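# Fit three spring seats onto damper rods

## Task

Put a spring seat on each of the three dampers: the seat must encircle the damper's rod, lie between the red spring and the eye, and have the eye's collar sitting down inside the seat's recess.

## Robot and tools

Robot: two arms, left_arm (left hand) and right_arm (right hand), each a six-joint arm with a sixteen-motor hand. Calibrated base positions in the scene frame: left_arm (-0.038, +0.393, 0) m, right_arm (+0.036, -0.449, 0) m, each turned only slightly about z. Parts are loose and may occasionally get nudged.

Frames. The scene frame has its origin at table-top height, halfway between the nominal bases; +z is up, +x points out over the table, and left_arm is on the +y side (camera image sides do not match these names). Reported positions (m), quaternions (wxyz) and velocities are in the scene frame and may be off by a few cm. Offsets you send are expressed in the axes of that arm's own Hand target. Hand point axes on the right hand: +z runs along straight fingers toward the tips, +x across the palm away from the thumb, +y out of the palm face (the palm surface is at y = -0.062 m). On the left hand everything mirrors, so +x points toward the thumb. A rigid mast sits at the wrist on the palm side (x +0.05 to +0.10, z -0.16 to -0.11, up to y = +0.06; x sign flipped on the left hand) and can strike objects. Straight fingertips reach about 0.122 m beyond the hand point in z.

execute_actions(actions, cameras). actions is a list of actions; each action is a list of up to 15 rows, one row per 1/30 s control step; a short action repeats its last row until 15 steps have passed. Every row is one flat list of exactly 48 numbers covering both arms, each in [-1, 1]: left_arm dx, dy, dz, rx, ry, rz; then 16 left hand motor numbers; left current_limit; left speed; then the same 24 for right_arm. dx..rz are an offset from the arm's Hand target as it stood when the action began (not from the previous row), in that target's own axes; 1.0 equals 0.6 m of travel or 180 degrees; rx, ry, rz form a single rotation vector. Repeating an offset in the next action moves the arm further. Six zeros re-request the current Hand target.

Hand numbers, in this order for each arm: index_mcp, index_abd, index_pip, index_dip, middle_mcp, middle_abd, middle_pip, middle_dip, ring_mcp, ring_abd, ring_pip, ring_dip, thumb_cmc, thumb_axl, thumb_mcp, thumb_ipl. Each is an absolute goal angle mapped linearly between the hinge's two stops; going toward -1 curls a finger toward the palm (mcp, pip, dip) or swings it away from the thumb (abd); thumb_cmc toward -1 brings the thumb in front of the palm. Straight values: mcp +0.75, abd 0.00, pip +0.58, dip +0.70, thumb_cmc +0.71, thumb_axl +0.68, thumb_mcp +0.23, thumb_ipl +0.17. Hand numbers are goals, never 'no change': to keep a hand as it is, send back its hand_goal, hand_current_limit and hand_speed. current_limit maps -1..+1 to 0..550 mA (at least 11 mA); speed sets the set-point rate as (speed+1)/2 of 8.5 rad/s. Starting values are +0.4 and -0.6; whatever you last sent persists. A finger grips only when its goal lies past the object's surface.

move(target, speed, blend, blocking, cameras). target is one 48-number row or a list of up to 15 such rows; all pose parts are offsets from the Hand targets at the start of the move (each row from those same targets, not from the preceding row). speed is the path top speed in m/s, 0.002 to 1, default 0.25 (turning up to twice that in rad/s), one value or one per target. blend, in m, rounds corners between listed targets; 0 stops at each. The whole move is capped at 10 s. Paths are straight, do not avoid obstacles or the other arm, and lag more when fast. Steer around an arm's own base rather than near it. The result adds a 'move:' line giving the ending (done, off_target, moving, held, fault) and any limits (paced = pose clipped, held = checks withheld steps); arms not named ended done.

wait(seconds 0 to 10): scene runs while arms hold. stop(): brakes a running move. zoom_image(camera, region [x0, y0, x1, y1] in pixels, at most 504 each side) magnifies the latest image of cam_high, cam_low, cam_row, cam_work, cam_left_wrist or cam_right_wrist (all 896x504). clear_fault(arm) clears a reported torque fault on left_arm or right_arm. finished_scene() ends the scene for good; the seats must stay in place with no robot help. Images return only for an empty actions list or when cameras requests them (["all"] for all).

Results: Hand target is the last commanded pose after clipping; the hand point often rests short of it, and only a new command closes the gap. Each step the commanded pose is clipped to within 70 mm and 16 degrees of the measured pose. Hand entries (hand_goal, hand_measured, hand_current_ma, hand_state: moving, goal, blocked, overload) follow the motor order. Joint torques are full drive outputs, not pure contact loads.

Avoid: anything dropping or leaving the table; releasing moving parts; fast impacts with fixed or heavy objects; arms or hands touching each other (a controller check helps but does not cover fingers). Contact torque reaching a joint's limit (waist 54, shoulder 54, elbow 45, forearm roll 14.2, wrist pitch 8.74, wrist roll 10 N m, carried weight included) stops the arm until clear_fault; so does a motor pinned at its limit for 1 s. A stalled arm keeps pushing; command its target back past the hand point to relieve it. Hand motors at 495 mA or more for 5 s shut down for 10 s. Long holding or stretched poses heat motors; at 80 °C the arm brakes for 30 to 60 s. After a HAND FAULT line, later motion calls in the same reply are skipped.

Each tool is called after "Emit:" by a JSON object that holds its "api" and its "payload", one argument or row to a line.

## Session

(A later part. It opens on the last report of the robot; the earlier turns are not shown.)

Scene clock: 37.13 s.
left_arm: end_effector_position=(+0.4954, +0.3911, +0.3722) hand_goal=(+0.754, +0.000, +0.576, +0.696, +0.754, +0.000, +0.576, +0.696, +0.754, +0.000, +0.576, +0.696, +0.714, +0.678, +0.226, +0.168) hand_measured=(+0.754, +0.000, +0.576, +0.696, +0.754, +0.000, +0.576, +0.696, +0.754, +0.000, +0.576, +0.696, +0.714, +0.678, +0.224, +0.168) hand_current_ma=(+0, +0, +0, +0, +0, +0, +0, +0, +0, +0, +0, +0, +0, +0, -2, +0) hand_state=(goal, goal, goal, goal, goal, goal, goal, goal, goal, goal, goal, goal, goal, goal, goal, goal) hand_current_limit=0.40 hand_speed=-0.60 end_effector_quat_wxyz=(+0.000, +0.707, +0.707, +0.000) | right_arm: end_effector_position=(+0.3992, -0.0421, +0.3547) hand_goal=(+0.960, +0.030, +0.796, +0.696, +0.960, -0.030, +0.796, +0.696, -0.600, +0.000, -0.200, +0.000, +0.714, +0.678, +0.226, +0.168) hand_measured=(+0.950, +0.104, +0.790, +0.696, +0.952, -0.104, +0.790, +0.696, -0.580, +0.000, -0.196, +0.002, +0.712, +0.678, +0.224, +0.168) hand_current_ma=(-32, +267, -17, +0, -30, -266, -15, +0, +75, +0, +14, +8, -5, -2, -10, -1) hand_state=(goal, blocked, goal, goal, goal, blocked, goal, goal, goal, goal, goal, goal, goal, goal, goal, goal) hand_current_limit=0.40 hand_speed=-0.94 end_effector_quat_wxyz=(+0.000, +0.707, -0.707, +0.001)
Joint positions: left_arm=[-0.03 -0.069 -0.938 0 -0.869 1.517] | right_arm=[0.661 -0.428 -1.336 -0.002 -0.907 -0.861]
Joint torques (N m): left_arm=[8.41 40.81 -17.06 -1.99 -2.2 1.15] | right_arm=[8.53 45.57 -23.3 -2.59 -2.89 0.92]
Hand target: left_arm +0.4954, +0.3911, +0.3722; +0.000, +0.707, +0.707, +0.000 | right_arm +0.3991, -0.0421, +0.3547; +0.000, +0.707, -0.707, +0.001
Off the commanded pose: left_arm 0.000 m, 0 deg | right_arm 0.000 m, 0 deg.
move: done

Emit:
{"api": "move", "payload": {
  "target": [0,0,0,0,0,0,0.754,0,0.576,0.696,0.754,0,0.576,0.696,0.754,0,0.576,0.696,0.714,0.678,0.226,0.168,0.4,-0.6,0.0258,0.175,0.208,0.3056,0,0,0.548,0.03,0.358,0.696,0.548,-0.03,0.358,0.696,-0.6,0,-0.2,0.0,0.714,0.678,0.226,0.168,0.4,-0.96],
  "speed": 0.15,
  "cameras": ["all"]
}}

Emit:
{"api": "zoom_image", "payload": {
  "camera": "cam_low",
  "region": [440, 100, 600, 330]
}}

Emit:
{"api": "zoom_image", "payload": {
  "camera": "cam_row",
  "region": [400, 30, 650, 300]
}}

Emit:
{"api": "zoom_image", "payload": {
  "camera": "cam_work",
  "region": [360, 150, 490, 250]
}}

Scene clock: 41.13 s.
left_arm: end_effector_position=(+0.4954, +0.3911, +0.3722) hand_goal=(+0.754, +0.000, +0.576, +0.696, +0.754, +0.000, +0.576, +0.696, +0.754, +0.000, +0.576, +0.696, +0.714, +0.678, +0.226, +0.168) hand_measured=(+0.754, +0.000, +0.576, +0.696, +0.754, +0.000, +0.576, +0.696, +0.754, +0.000, +0.576, +0.696, +0.714, +0.678, +0.224, +0.168) hand_current_ma=(+0, +0, +0, +0, +0, +0, +0, +0, +0, +0, +0, +0, +0, +0, -2, +0) hand_state=(goal, goal, goal, goal, goal, goal, goal, goal, goal, goal, goal, goal, goal, goal, goal, goal) hand_current_limit=0.40 hand_speed=-0.60 end_effector_quat_wxyz=(+0.000, +0.707, +0.707, +0.000) | right_arm: end_effector_position=(+0.2943, -0.0577, +0.2298) hand_goal=(+0.548, +0.030, +0.358, +0.696, +0.548, -0.030, +0.358, +0.696, -0.600, +0.000, -0.200, +0.000, +0.714, +0.678, +0.226, +0.168) hand_measured=(+0.540, +0.102, +0.360, +0.696, +0.544, -0.102, +0.362, +0.696, -0.584, +0.000, -0.196, +0.002, +0.708, +0.678, +0.224, +0.168) hand_current_ma=(-28, +262, +3, +0, -14, -255, +9, +0, +62, +0, +14, +8, -16, -2, -10, -1) hand_state=(goal, blocked, goal, goal, goal, blocked, goal, goal, goal, goal, goal, goal, goal, goal, goal, goal) hand_current_limit=0.40 hand_speed=-0.96 end_effector_quat_wxyz=(-0.327, +0.627, -0.627, +0.327)
Joint positions: left_arm=[-0.03 -0.069 -0.938 0 -0.869 1.517] | right_arm=[1.193 -0.187 -0.627 -1.567 -0.888 1.025]
Joint torques (N m): left_arm=[11.61 41.03 -17.66 -2.93 -2.41 0.96] | right_arm=[8.43 11.05 -16.79 -5.07 -4.3 1.12]
Hand target: left_arm +0.4954, +0.3911, +0.3722; +0.000, +0.707, +0.707, +0.000 | right_arm +0.2943, -0.0577, +0.2298; -0.327, +0.627, -0.627, +0.327
Off the commanded pose: left_arm 0.000 m, 0 deg | right_arm 0.000 m, 0 deg.
move: done

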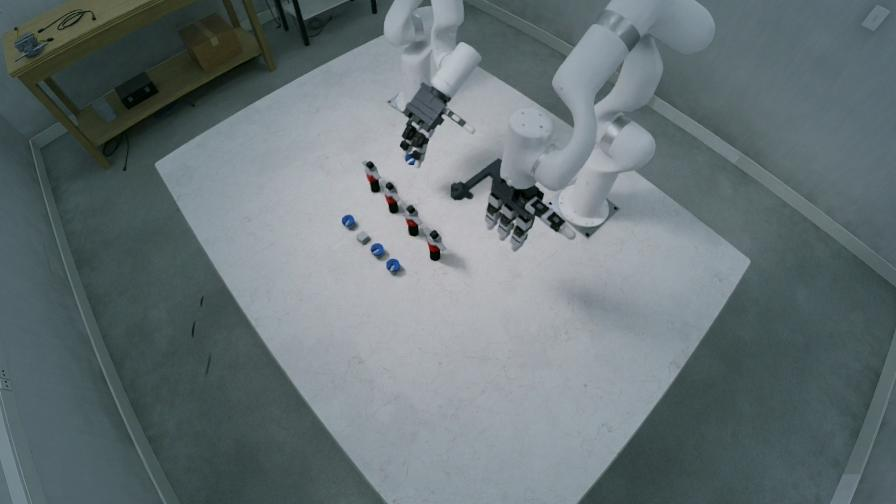

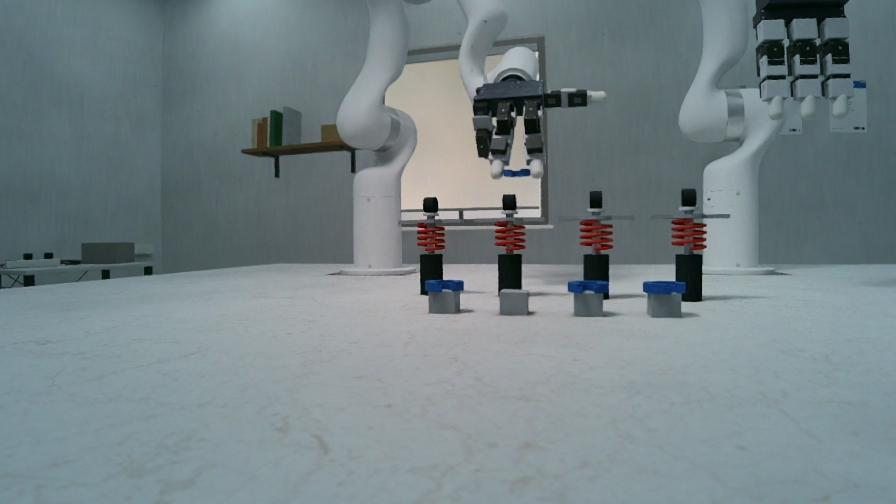

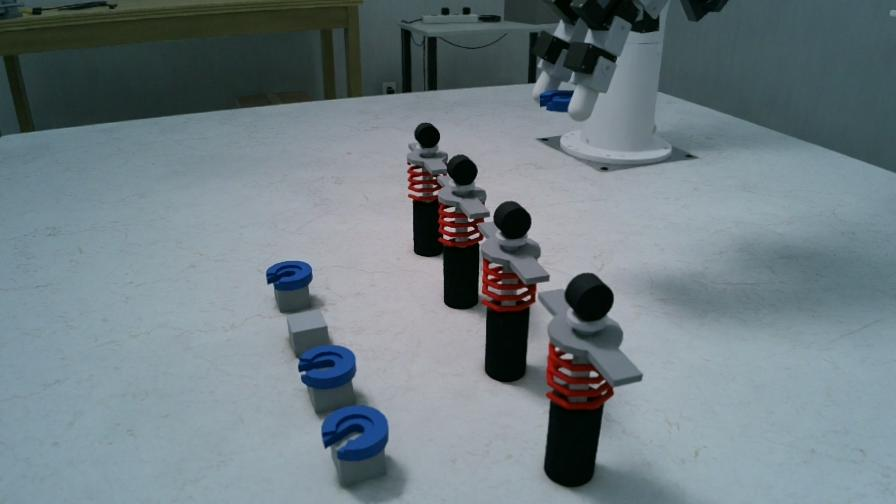

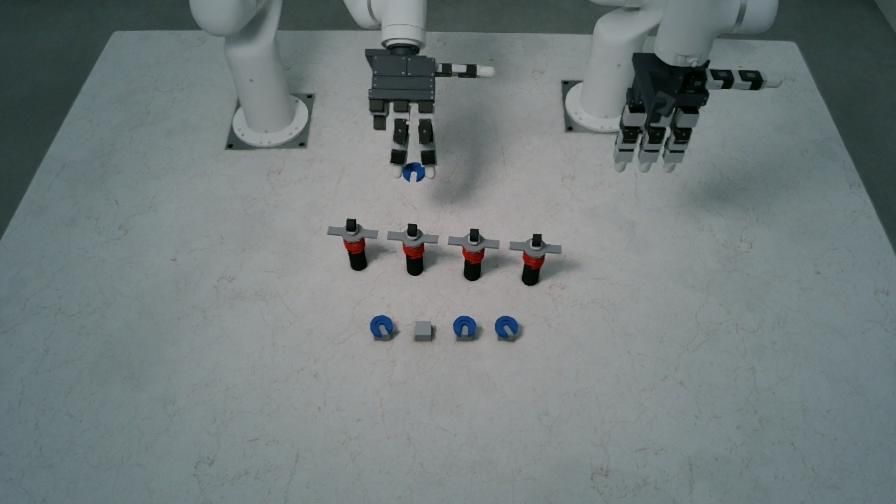

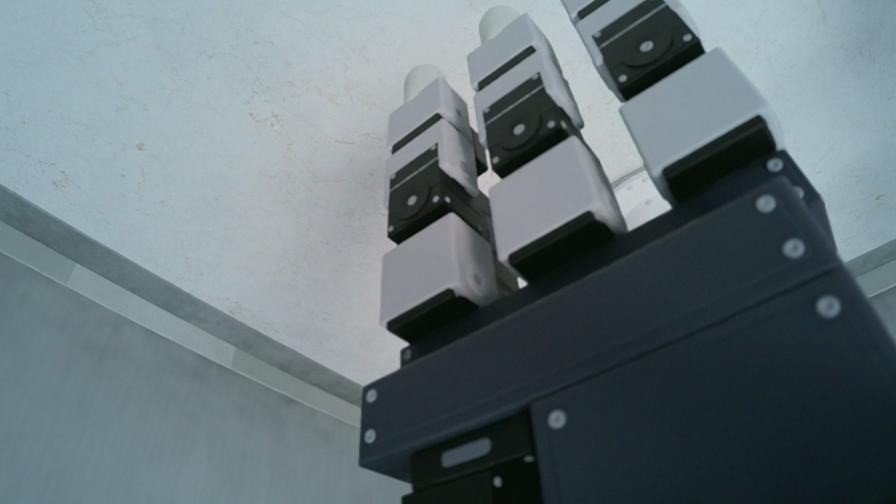

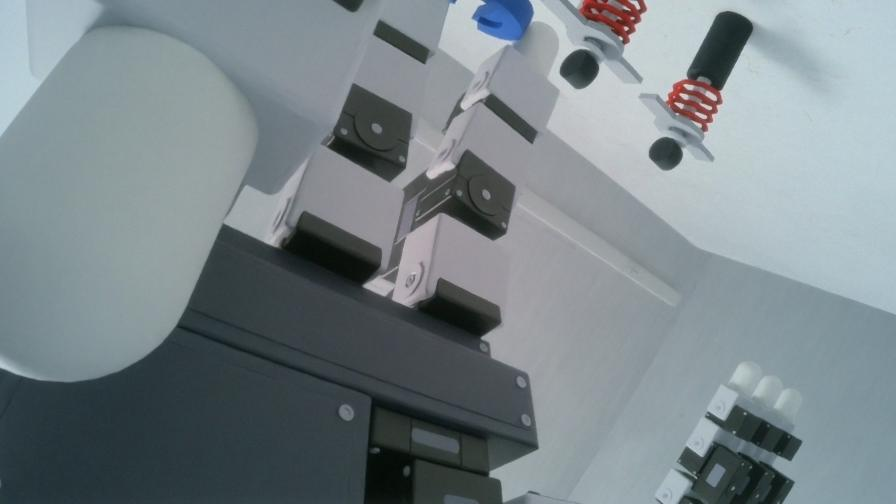

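Scaled by 2.191.

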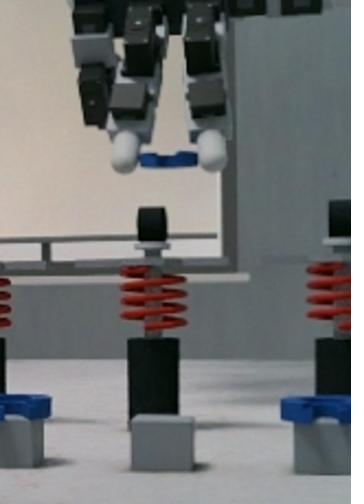

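Scaled by 1.867.

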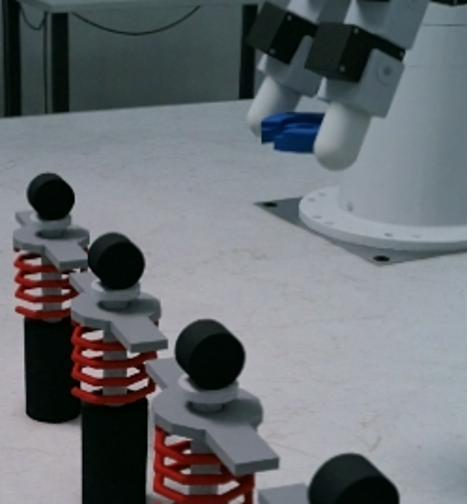

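Scaled by 3.877.

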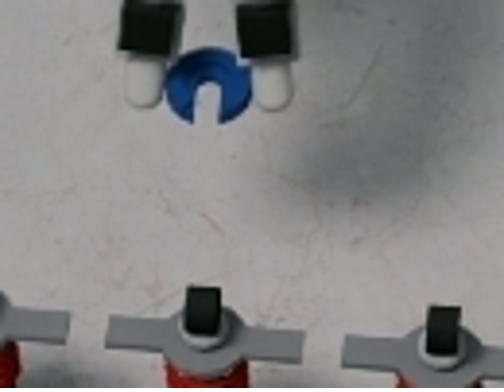

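Emit:
{"api": "move", "payload": {
  "target": [-0.735,0.126,0.142,0,0,0.0267,0.754,0.02,0.576,0.696,-0.65,0,-0.3,0,0.754,-0.02,0.576,0.696,0.714,0.678,0.226,0.168,0.4,-0.6,0,0,0,0,0,0,0.548,0.03,0.358,0.696,0.548,-0.03,0.358,0.696,-0.6,0,-0.2,0.0,0.714,0.678,0.226,0.168,0.4,-0.96],
  "speed": 0.2,
  "cameras": ["all"]
}}

Emit:
{"api": "zoom_image", "payload": {
  "camera": "cam_low",
  "region": [440, 100, 600, 330]
}}

Emit:
{"api": "zoom_image", "payload": {
  "camera": "cam_row",
  "region": [400, 30, 650, 300]
}}

Emit:
{"api": "zoom_image", "payload": {
  "camera": "cam_work",
  "region": [350, 170, 480, 270]
}}

Scene clock: 44.70 s.
left_arm: end_effector_position=(+0.5709, -0.0500, +0.2871) hand_goal=(+0.754, +0.020, +0.576, +0.696, -0.650, +0.000, -0.300, +0.000, +0.754, -0.020, +0.576, +0.696, +0.714, +0.678, +0.226, +0.168) hand_measured=(+0.754, +0.018, +0.576, +0.696, -0.632, +0.000, -0.296, +0.002, +0.754, -0.018, +0.576, +0.696, +0.714, +0.678, +0.224, +0.168) hand_current_ma=(+0, -2, +0, +0, +33, +0, +4, +2, +0, +2, +0, +0, +0, +0, -2, +0) hand_state=(goal, goal, goal, goal, goal, goal, goal, goal, goal, goal, goal, goal, goal, goal, goal, goal) hand_current_limit=0.40 hand_speed=-0.60 end_effector_quat_wxyz=(+0.000, +0.736, +0.677, +0.000) | right_arm: end_effector_position=(+0.2943, -0.0577, +0.2298) hand_goal=(+0.548, +0.030, +0.358, +0.696, +0.548, -0.030, +0.358, +0.696, -0.600, +0.000, -0.200, +0.000, +0.714, +0.678, +0.226, +0.168) hand_measured=(+0.540, +0.102, +0.360, +0.696, +0.544, -0.102, +0.362, +0.696, -0.584, +0.000, -0.196, +0.002, +0.708, +0.678, +0.224, +0.168) hand_current_ma=(-28, +262, +3, +0, -14, -255, +9, +0, +62, +0, +14, +8, -16, -2, -10, -1) hand_state=(goal, blocked, goal, goal, goal, blocked, goal, goal, goal, goal, goal, goal, goal, goal, goal, goal) hand_current_limit=0.40 hand_speed=-0.96 end_effector_quat_wxyz=(-0.327, +0.627, -0.627, +0.327)
Joint positions: left_arm=[-0.696 -0.751 -1.663 -0.001 -0.913 0.935] | right_arm=[1.193 -0.187 -0.627 -1.567 -0.888 1.025]
Joint torques (N m): left_arm=[-10.99 47.87 -28.78 2.4 -2.61 -1.21] | right_arm=[9.65 11.75 -16.64 -4.86 -4.23 1.1]
Hand target: left_arm +0.5709, -0.0500, +0.2871; +0.000, +0.736, +0.677, +0.000 | right_arm +0.2943, -0.0577, +0.2298; -0.327, +0.627, -0.627, +0.327
Off the commanded pose: left_arm 0.000 m, 0 deg | right_arm 0.000 m, 0 deg.
move: done

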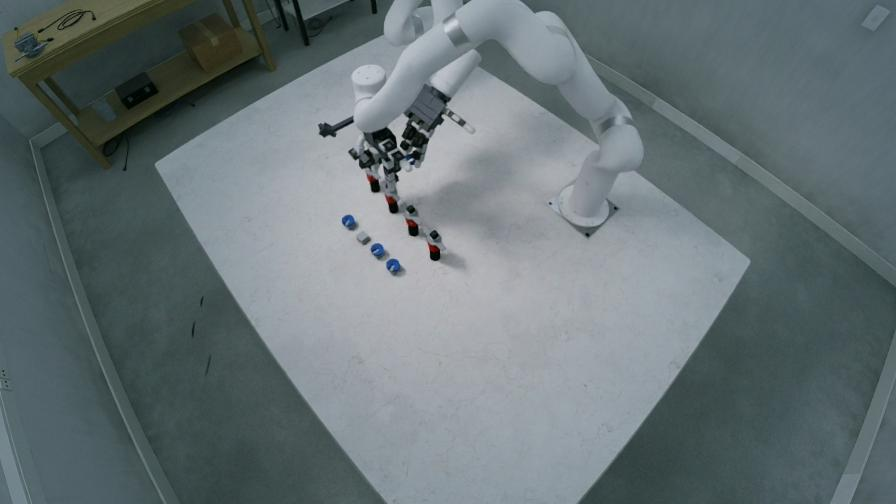

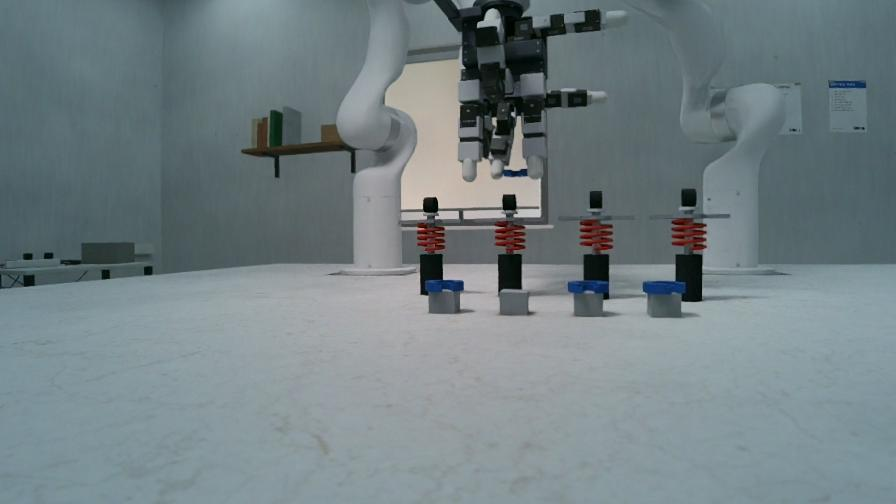

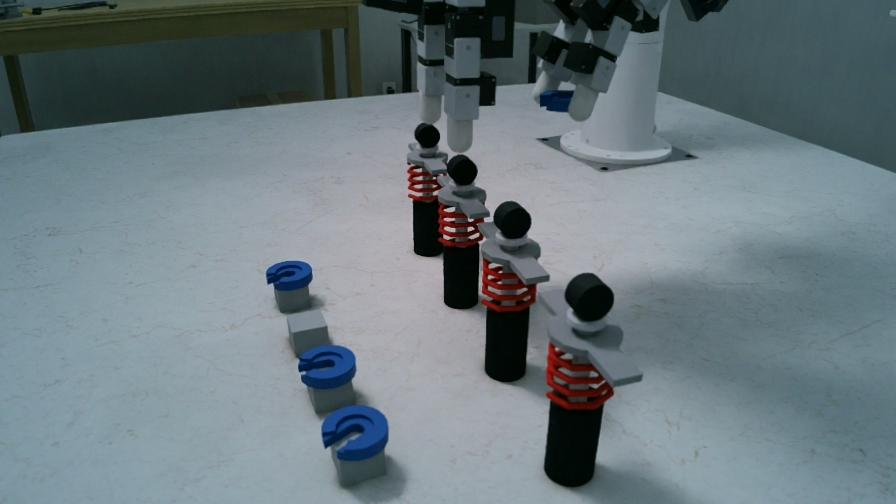

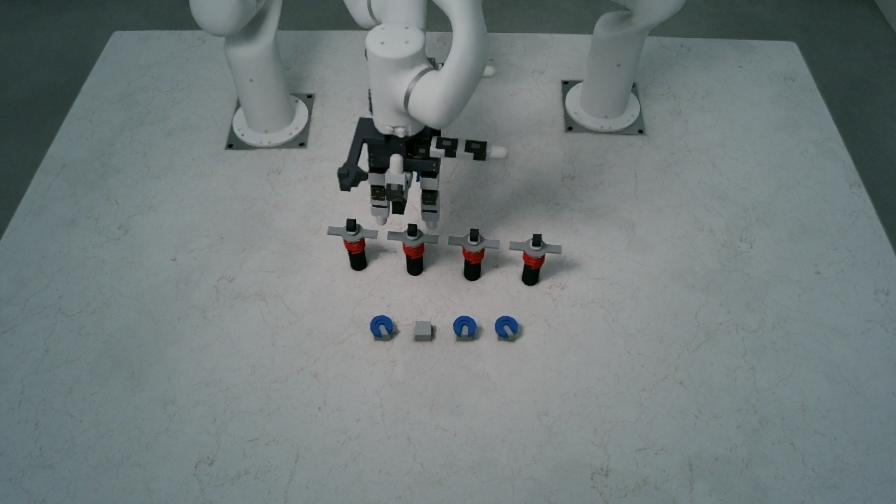

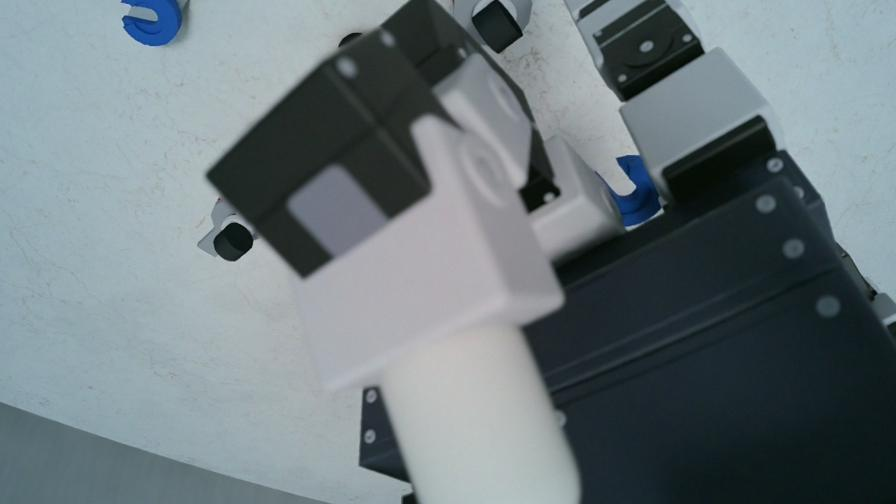

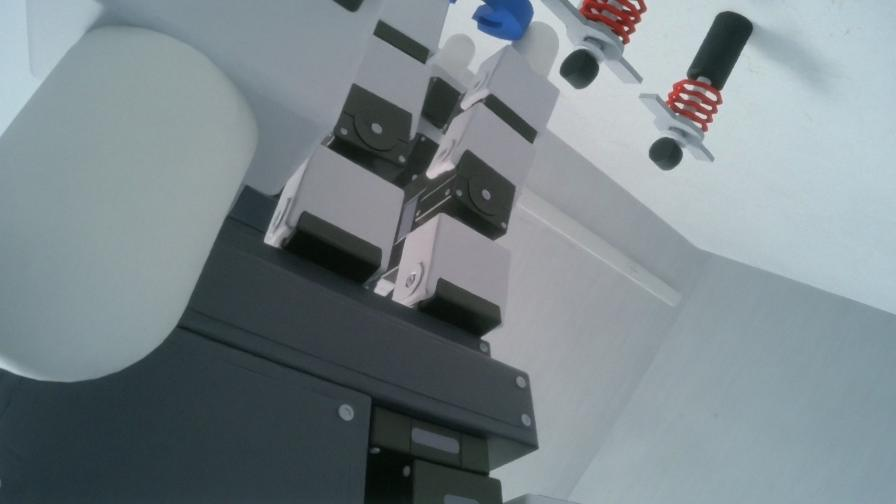

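Scaled by 2.191.

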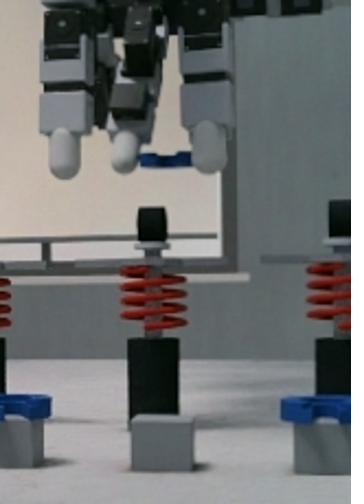

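Scaled by 1.867.

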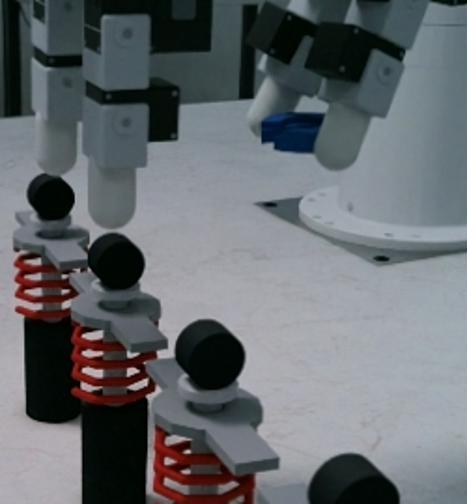

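Scaled by 3.877.

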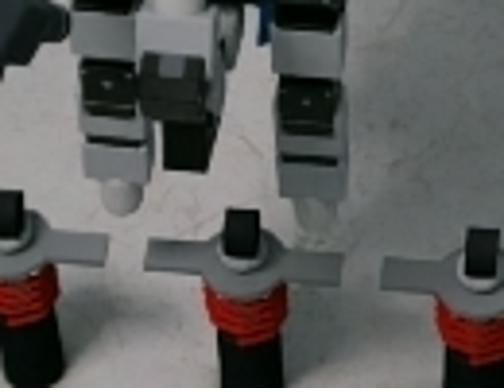

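Emit:
{"api": "move", "payload": {
  "target": [0.015,-0.003,0.08,0,0,0,0.754,0.02,0.576,0.696,-0.65,0,-0.3,0,0.754,-0.02,0.576,0.696,0.714,0.678,0.226,0.168,0.4,-0.6,0,0,0,0,0,0,0.548,0.03,0.358,0.696,0.548,-0.03,0.358,0.696,-0.6,0,-0.2,0.0,0.714,0.678,0.226,0.168,0.4,-0.96],
  "speed": 0.08,
  "cameras": ["cam_low","cam_row","cam_work"]
}}

Emit:
{"api": "zoom_image", "payload": {
  "camera": "cam_low",
  "region": [440, 100, 600, 330]
}}

Emit:
{"api": "zoom_image", "payload": {
  "camera": "cam_row",
  "region": [380, 80, 560, 300]
}}

Emit:
{"api": "zoom_image", "payload": {
  "camera": "cam_work",
  "region": [350, 190, 480, 290]
}}

Scene clock: 46.37 s.
left_arm: end_effector_position=(+0.5698, -0.0409, +0.2392) hand_goal=(+0.754, +0.020, +0.576, +0.696, -0.650, +0.000, -0.300, +0.000, +0.754, -0.020, +0.576, +0.696, +0.714, +0.678, +0.226, +0.168) hand_measured=(+0.754, +0.018, +0.576, +0.696, -0.632, +0.000, -0.296, +0.002, +0.754, -0.018, +0.576, +0.696, +0.714, +0.678, +0.224, +0.168) hand_current_ma=(+0, -2, +0, +0, +32, +0, +4, +2, +0, +2, +0, +0, +0, +0, -2, +0) hand_state=(goal, goal, goal, goal, goal, goal, goal, goal, goal, goal, goal, goal, goal, goal, goal, goal) hand_current_limit=0.40 hand_speed=-0.60 end_effector_quat_wxyz=(+0.000, +0.736, +0.677, +0.000) | right_arm: end_effector_position=(+0.2943, -0.0577, +0.2298) hand_goal=(+0.548, +0.030, +0.358, +0.696, +0.548, -0.030, +0.358, +0.696, -0.600, +0.000, -0.200, +0.000, +0.714, +0.678, +0.226, +0.168) hand_measured=(+0.540, +0.102, +0.360, +0.696, +0.544, -0.102, +0.362, +0.696, -0.584, +0.000, -0.196, +0.002, +0.708, +0.678, +0.224, +0.168) hand_current_ma=(-28, +262, +3, +0, -14, -255, +9, +0, +62, +0, +14, +8, -16, -2, -10, -1) hand_state=(goal, blocked, goal, goal, goal, blocked, goal, goal, goal, goal, goal, goal, goal, goal, goal, goal) hand_current_limit=0.40 hand_speed=-0.96 end_effector_quat_wxyz=(-0.327, +0.627, -0.627, +0.327)
Joint positions: left_arm=[-0.687 -0.781 -1.599 -0.001 -0.818 0.944] | right_arm=[1.193 -0.187 -0.627 -1.567 -0.888 1.025]
Joint torques (N m): left_arm=[9.31 48.14 -17.36 -1.37 2.98 0.88] | right_arm=[9.68 12.94 -15.88 -5.03 -4.27 0.99]
Hand target: left_arm +0.5698, -0.0409, +0.2391; +0.000, +0.736, +0.677, +0.000 | right_arm +0.2943, -0.0577, +0.2298; -0.327, +0.627, -0.627, +0.327
Off the commanded pose: left_arm 0.000 m, 0 deg | right_arm 0.000 m, 0 deg.
move: done
Images, in order (width x height): cam_low 896x504, cam_row 896x504, cam_work 896x504.

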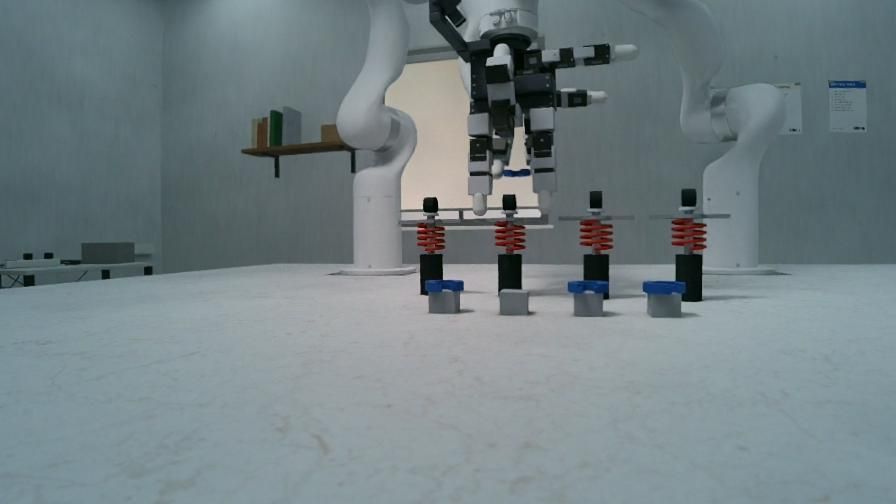

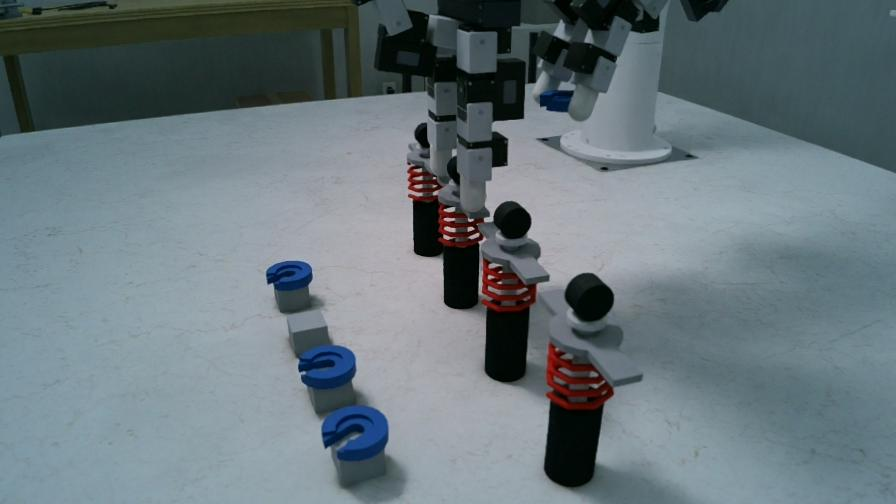

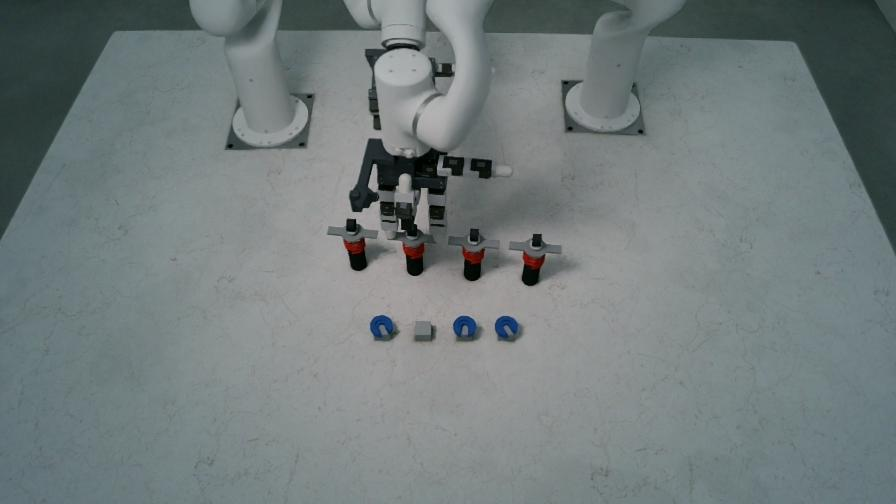

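Scaled by 2.191.

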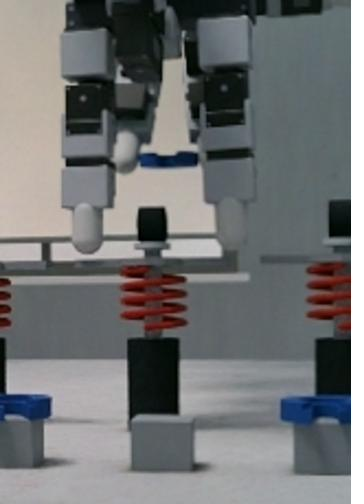

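Scaled by 2.291.

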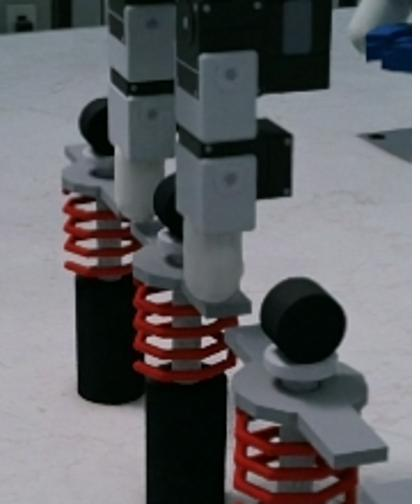

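Scaled by 3.877.

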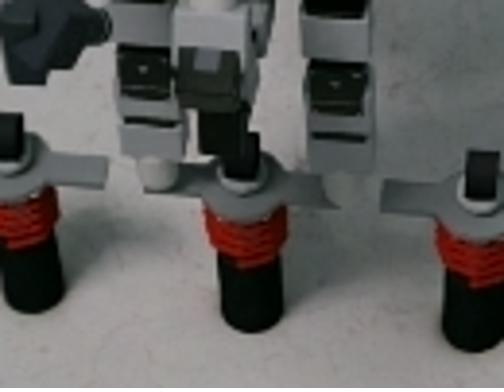

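Emit:
{"api": "move", "payload": {
  "target": [-0.0078,-0.0027,0.0067,0,0,0,0.754,0,0.576,0.696,-0.65,0,-0.3,0,0.754,0,0.576,0.696,0.714,0.678,0.226,0.168,0.4,-0.6,0,0,0,0,0,0,0.548,0.03,0.358,0.696,0.548,-0.03,0.358,0.696,-0.6,0,-0.2,0.0,0.714,0.678,0.226,0.168,0.4,-0.96],
  "speed": 0.04,
  "cameras": ["cam_low","cam_row","cam_work"]
}}

Emit:
{"api": "zoom_image", "payload": {
  "camera": "cam_low",
  "region": [440, 150, 580, 300]
}}

Emit:
{"api": "zoom_image", "payload": {
  "camera": "cam_row",
  "region": [380, 80, 560, 300]
}}

Emit:
{"api": "zoom_image", "payload": {
  "camera": "cam_work",
  "region": [370, 210, 460, 280]
}}

Scene clock: 47.70 s.
left_arm: end_effector_position=(+0.5679, -0.0454, +0.2352) hand_goal=(+0.754, +0.000, +0.576, +0.696, -0.650, +0.000, -0.300, +0.000, +0.754, +0.000, +0.576, +0.696, +0.714, +0.678, +0.226, +0.168) hand_measured=(+0.754, +0.008, +0.576, +0.696, -0.632, +0.000, -0.296, +0.002, +0.752, +0.010, +0.576, +0.696, +0.714, +0.678, +0.224, +0.168) hand_current_ma=(+0, +8, +0, +0, +32, +0, +4, +2, -1, +12, +0, +0, +0, +0, -2, +0) hand_state=(goal, goal, goal, goal, goal, goal, goal, goal, goal, goal, goal, goal, goal, goal, goal, goal) hand_current_limit=0.40 hand_speed=-0.60 end_effector_quat_wxyz=(+0.000, +0.736, +0.677, +0.000) | right_arm: end_effector_position=(+0.2943, -0.0577, +0.2298) hand_goal=(+0.548, +0.030, +0.358, +0.696, +0.548, -0.030, +0.358, +0.696, -0.600, +0.000, -0.200, +0.000, +0.714, +0.678, +0.226, +0.168) hand_measured=(+0.540, +0.102, +0.360, +0.696, +0.544, -0.102, +0.362, +0.696, -0.584, +0.000, -0.196, +0.002, +0.708, +0.678, +0.224, +0.168) hand_current_ma=(-28, +262, +3, +0, -14, -255, +9, +0, +62, +0, +14, +8, -16, -2, -10, -1) hand_state=(goal, blocked, goal, goal, goal, blocked, goal, goal, goal, goal, goal, goal, goal, goal, goal, goal) hand_current_limit=0.40 hand_speed=-0.96 end_effector_quat_wxyz=(-0.327, +0.627, -0.627, +0.327)
Joint positions: left_arm=[-0.694 -0.789 -1.603 -0.001 -0.814 0.937] | right_arm=[1.193 -0.187 -0.627 -1.567 -0.888 1.025]
Joint torques (N m): left_arm=[-13.61 35.43 -19.75 -1.47 2.68 -1.03] | right_arm=[9.06 12.61 -16.43 -4.97 -4.22 1.22]
Hand target: left_arm +0.5678, -0.0454, +0.2351; +0.000, +0.736, +0.677, +0.000 | right_arm +0.2943, -0.0577, +0.2298; -0.327, +0.627, -0.627, +0.327
Off the commanded pose: left_arm 0.000 m, 0 deg | right_arm 0.000 m, 0 deg.
move: done
Images, in order (width x height): cam_low 896x504, cam_row 896x504, cam_work 896x504.

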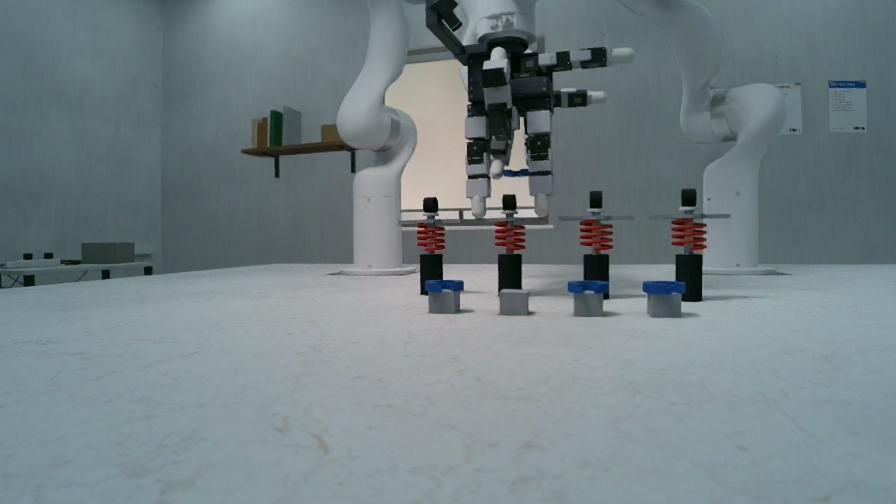

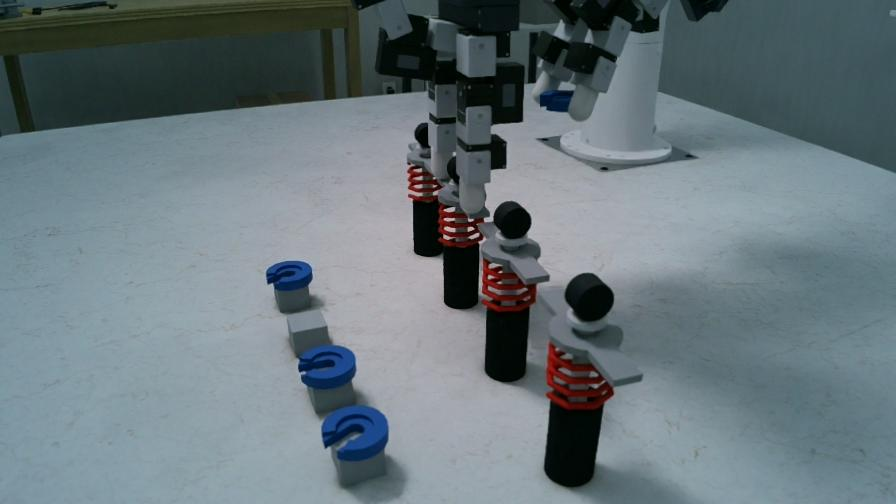

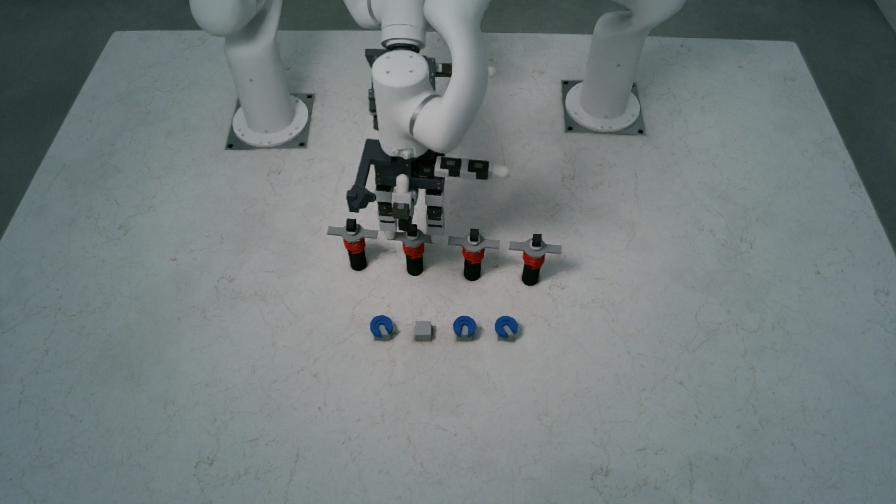

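Scaled by 3.360.

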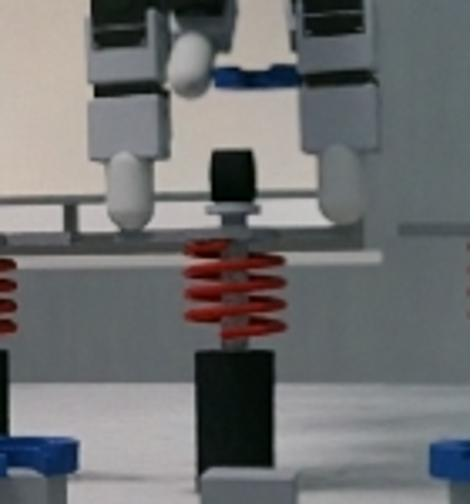

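Scaled by 2.291.

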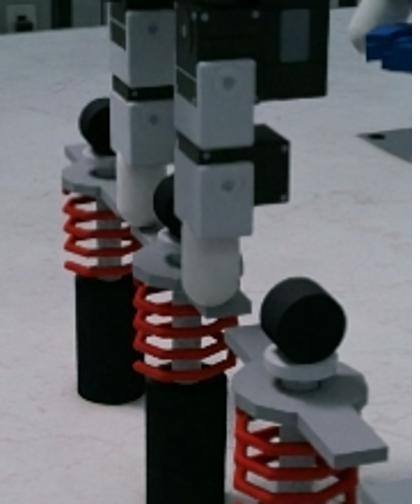

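Scaled by 5.600.

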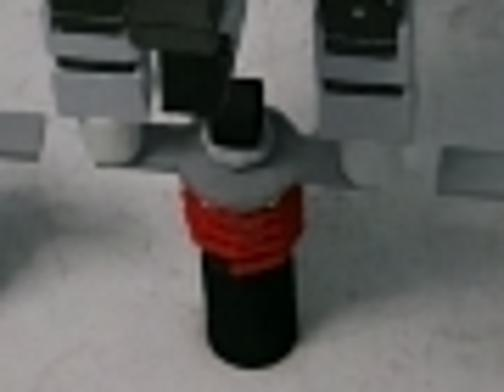

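Emit:
{"api": "move", "payload": {
  "target": [0,0,0.0133,0,0,0,0.754,0,0.576,0.696,-0.65,0,-0.3,0,0.754,0,0.576,0.696,0.714,0.678,0.226,0.168,0.6,-0.6,0,0,0,0,0,0,0.548,0.03,0.358,0.696,0.548,-0.03,0.358,0.696,-0.6,0,-0.2,0.0,0.714,0.678,0.226,0.168,0.4,-0.96],
  "speed": 0.02,
  "cameras": ["cam_low","cam_row","cam_work"]
}}

Emit:
{"api": "zoom_image", "payload": {
  "camera": "cam_low",
  "region": [440, 150, 580, 300]
}}

Emit:
{"api": "zoom_image", "payload": {
  "camera": "cam_work",
  "region": [370, 210, 460, 280]
}}

Scene clock: 48.70 s.
left_arm: end_effector_position=(+0.5681, -0.0457, +0.2288) hand_goal=(+0.754, +0.000, +0.576, +0.696, -0.650, +0.000, -0.300, +0.000, +0.754, +0.000, +0.576, +0.696, +0.714, +0.678, +0.226, +0.168) hand_measured=(+0.756, +0.014, +0.578, +0.696, -0.632, +0.000, -0.296, +0.002, +0.756, +0.018, +0.578, +0.696, +0.714, +0.678, +0.224, +0.168) hand_current_ma=(+3, +19, +2, +0, +32, +0, +4, +2, +1, +24, +1, +0, +0, +0, -2, +0) hand_state=(goal, goal, goal, goal, goal, goal, goal, goal, goal, goal, goal, goal, goal, goal, goal, goal) hand_current_limit=0.60 hand_speed=-0.60 end_effector_quat_wxyz=(+0.001, +0.736, +0.677, +0.000) | right_arm: end_effector_position=(+0.2943, -0.0577, +0.2298) hand_goal=(+0.548, +0.030, +0.358, +0.696, +0.548, -0.030, +0.358, +0.696, -0.600, +0.000, -0.200, +0.000, +0.714, +0.678, +0.226, +0.168) hand_measured=(+0.540, +0.102, +0.360, +0.696, +0.544, -0.102, +0.362, +0.696, -0.584, +0.000, -0.196, +0.002, +0.708, +0.678, +0.224, +0.168) hand_current_ma=(-28, +262, +3, +0, -14, -255, +9, +0, +62, +0, +14, +8, -16, -2, -10, -1) hand_state=(goal, blocked, goal, goal, goal, blocked, goal, goal, goal, goal, goal, goal, goal, goal, goal, goal) hand_current_limit=0.40 hand_speed=-0.96 end_effector_quat_wxyz=(-0.327, +0.627, -0.627, +0.327)
Joint positions: left_arm=[-0.694 -0.796 -1.599 -0.001 -0.801 0.937] | right_arm=[1.193 -0.187 -0.627 -1.567 -0.888 1.025]
Joint torques (N m): left_arm=[-13.16 -7.73 11.27 -0.37 2.64 -0.88] | right_arm=[8.07 11.7 -16.58 -5.15 -4.27 1.08]
Hand target: left_arm +0.5678, -0.0454, +0.2271; +0.000, +0.736, +0.677, +0.000 | right_arm +0.2943, -0.0577, +0.2298; -0.327, +0.627, -0.627, +0.327
Off the commanded pose: left_arm 0.002 m, 0 deg | right_arm 0.000 m, 0 deg.
move: done
Images, in order (width x height): cam_low 896x504, cam_row 896x504, cam_work 896x504.

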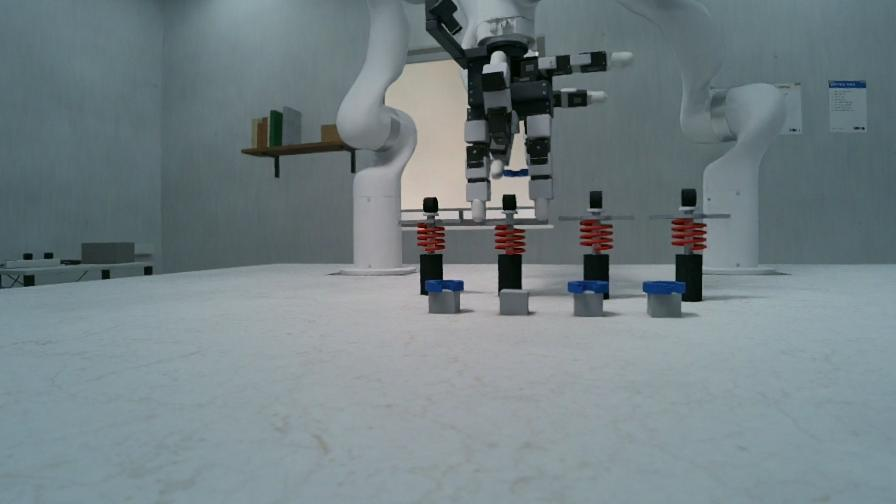

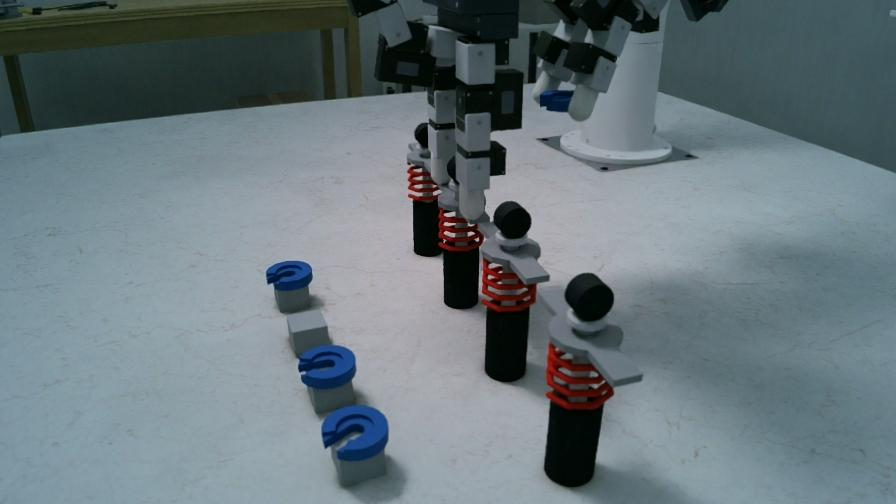

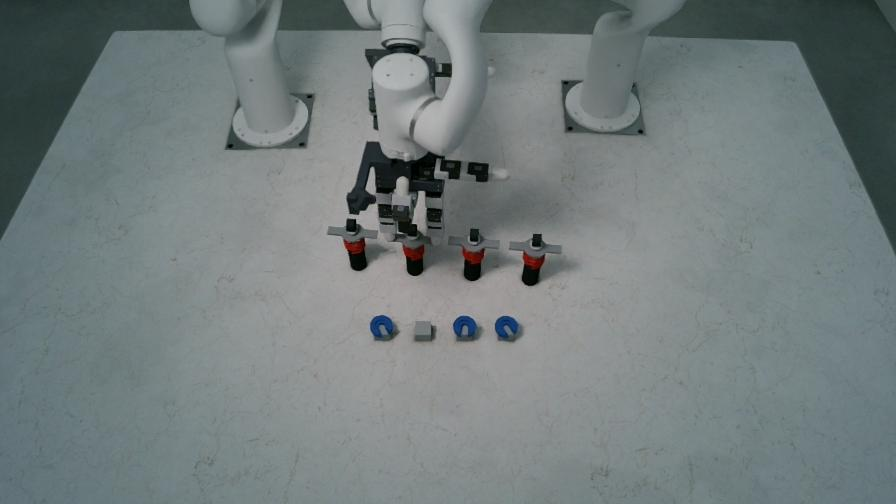

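Scaled by 3.360.

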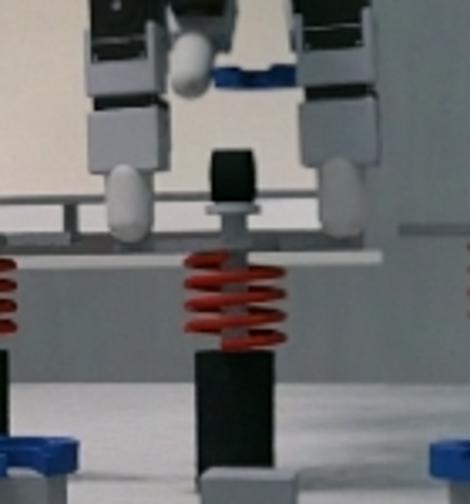

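Scaled by 5.600.

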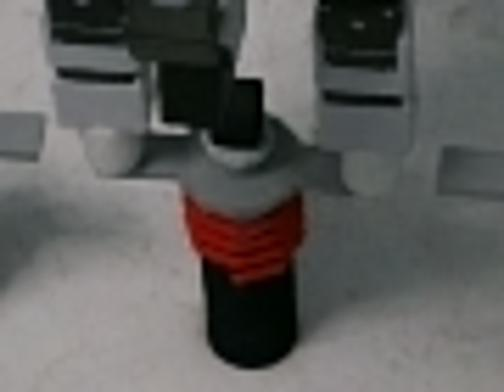

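Emit:
{"api": "zoom_image", "payload": {
  "camera": "cam_low",
  "region": [480, 185, 550, 245]
}}

Emit:
{"api": "zoom_image", "payload": {
  "camera": "cam_low",
  "region": [560, 185, 630, 245]
}}

Emit:
{"api": "wait", "payload": {
  "seconds": 0.5
}}

Scaled by 7.200.

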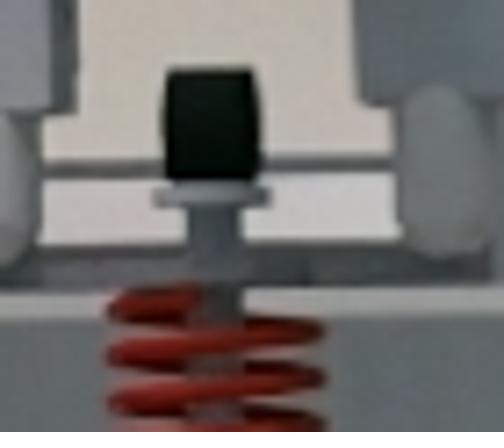

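Scaled by 7.200.

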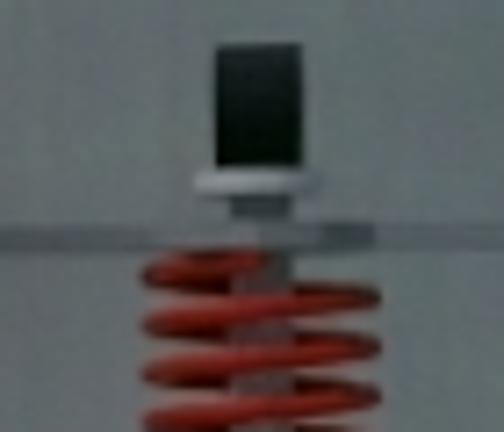

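Scene clock: 49.37 s.
left_arm: end_effector_position=(+0.5681, -0.0457, +0.2288) hand_goal=(+0.754, +0.000, +0.576, +0.696, -0.650, +0.000, -0.300, +0.000, +0.754, +0.000, +0.576, +0.696, +0.714, +0.678, +0.226, +0.168) hand_measured=(+0.756, +0.016, +0.578, +0.696, -0.632, +0.000, -0.296, +0.002, +0.756, +0.018, +0.578, +0.696, +0.714, +0.678, +0.224, +0.168) hand_current_ma=(+3, +19, +2, +0, +32, +0, +4, +2, +1, +24, +1, +0, +0, +0, -2, +0) hand_state=(goal, goal, goal, goal, goal, goal, goal, goal, goal, goal, goal, goal, goal, goal, goal, goal) hand_current_limit=0.60 hand_speed=-0.60 end_effector_quat_wxyz=(+0.001, +0.736, +0.677, +0.000) | right_arm: end_effector_position=(+0.2943, -0.0577, +0.2298) hand_goal=(+0.548, +0.030, +0.358, +0.696, +0.548, -0.030, +0.358, +0.696, -0.600, +0.000, -0.200, +0.000, +0.714, +0.678, +0.226, +0.168) hand_measured=(+0.540, +0.102, +0.360, +0.696, +0.544, -0.102, +0.362, +0.696, -0.584, +0.000, -0.196, +0.002, +0.708, +0.678, +0.224, +0.168) hand_current_ma=(-28, +262, +3, +0, -14, -255, +9, +0, +62, +0, +14, +8, -16, -2, -10, -1) hand_state=(goal, blocked, goal, goal, goal, blocked, goal, goal, goal, goal, goal, goal, goal, goal, goal, goal) hand_current_limit=0.40 hand_speed=-0.96 end_effector_quat_wxyz=(-0.327, +0.627, -0.627, +0.327)
Joint positions: left_arm=[-0.694 -0.796 -1.599 -0.001 -0.801 0.937] | right_arm=[1.193 -0.187 -0.627 -1.567 -0.888 1.025]
Joint torques (N m): left_arm=[-10.93 -6.84 11.38 -0.52 2.75 -0.8] | right_arm=[8.56 12.18 -16.79 -4.9 -4.31 1.13]
Hand target: left_arm +0.5678, -0.0454, +0.2271; +0.000, +0.736, +0.677, +0.000 | right_arm +0.2943, -0.0577, +0.2298; -0.327, +0.627, -0.627, +0.327
Off the commanded pose: left_arm 0.002 m, 0 deg | right_arm 0.000 m, 0 deg.
wait: 0.50 s; at rest from the start


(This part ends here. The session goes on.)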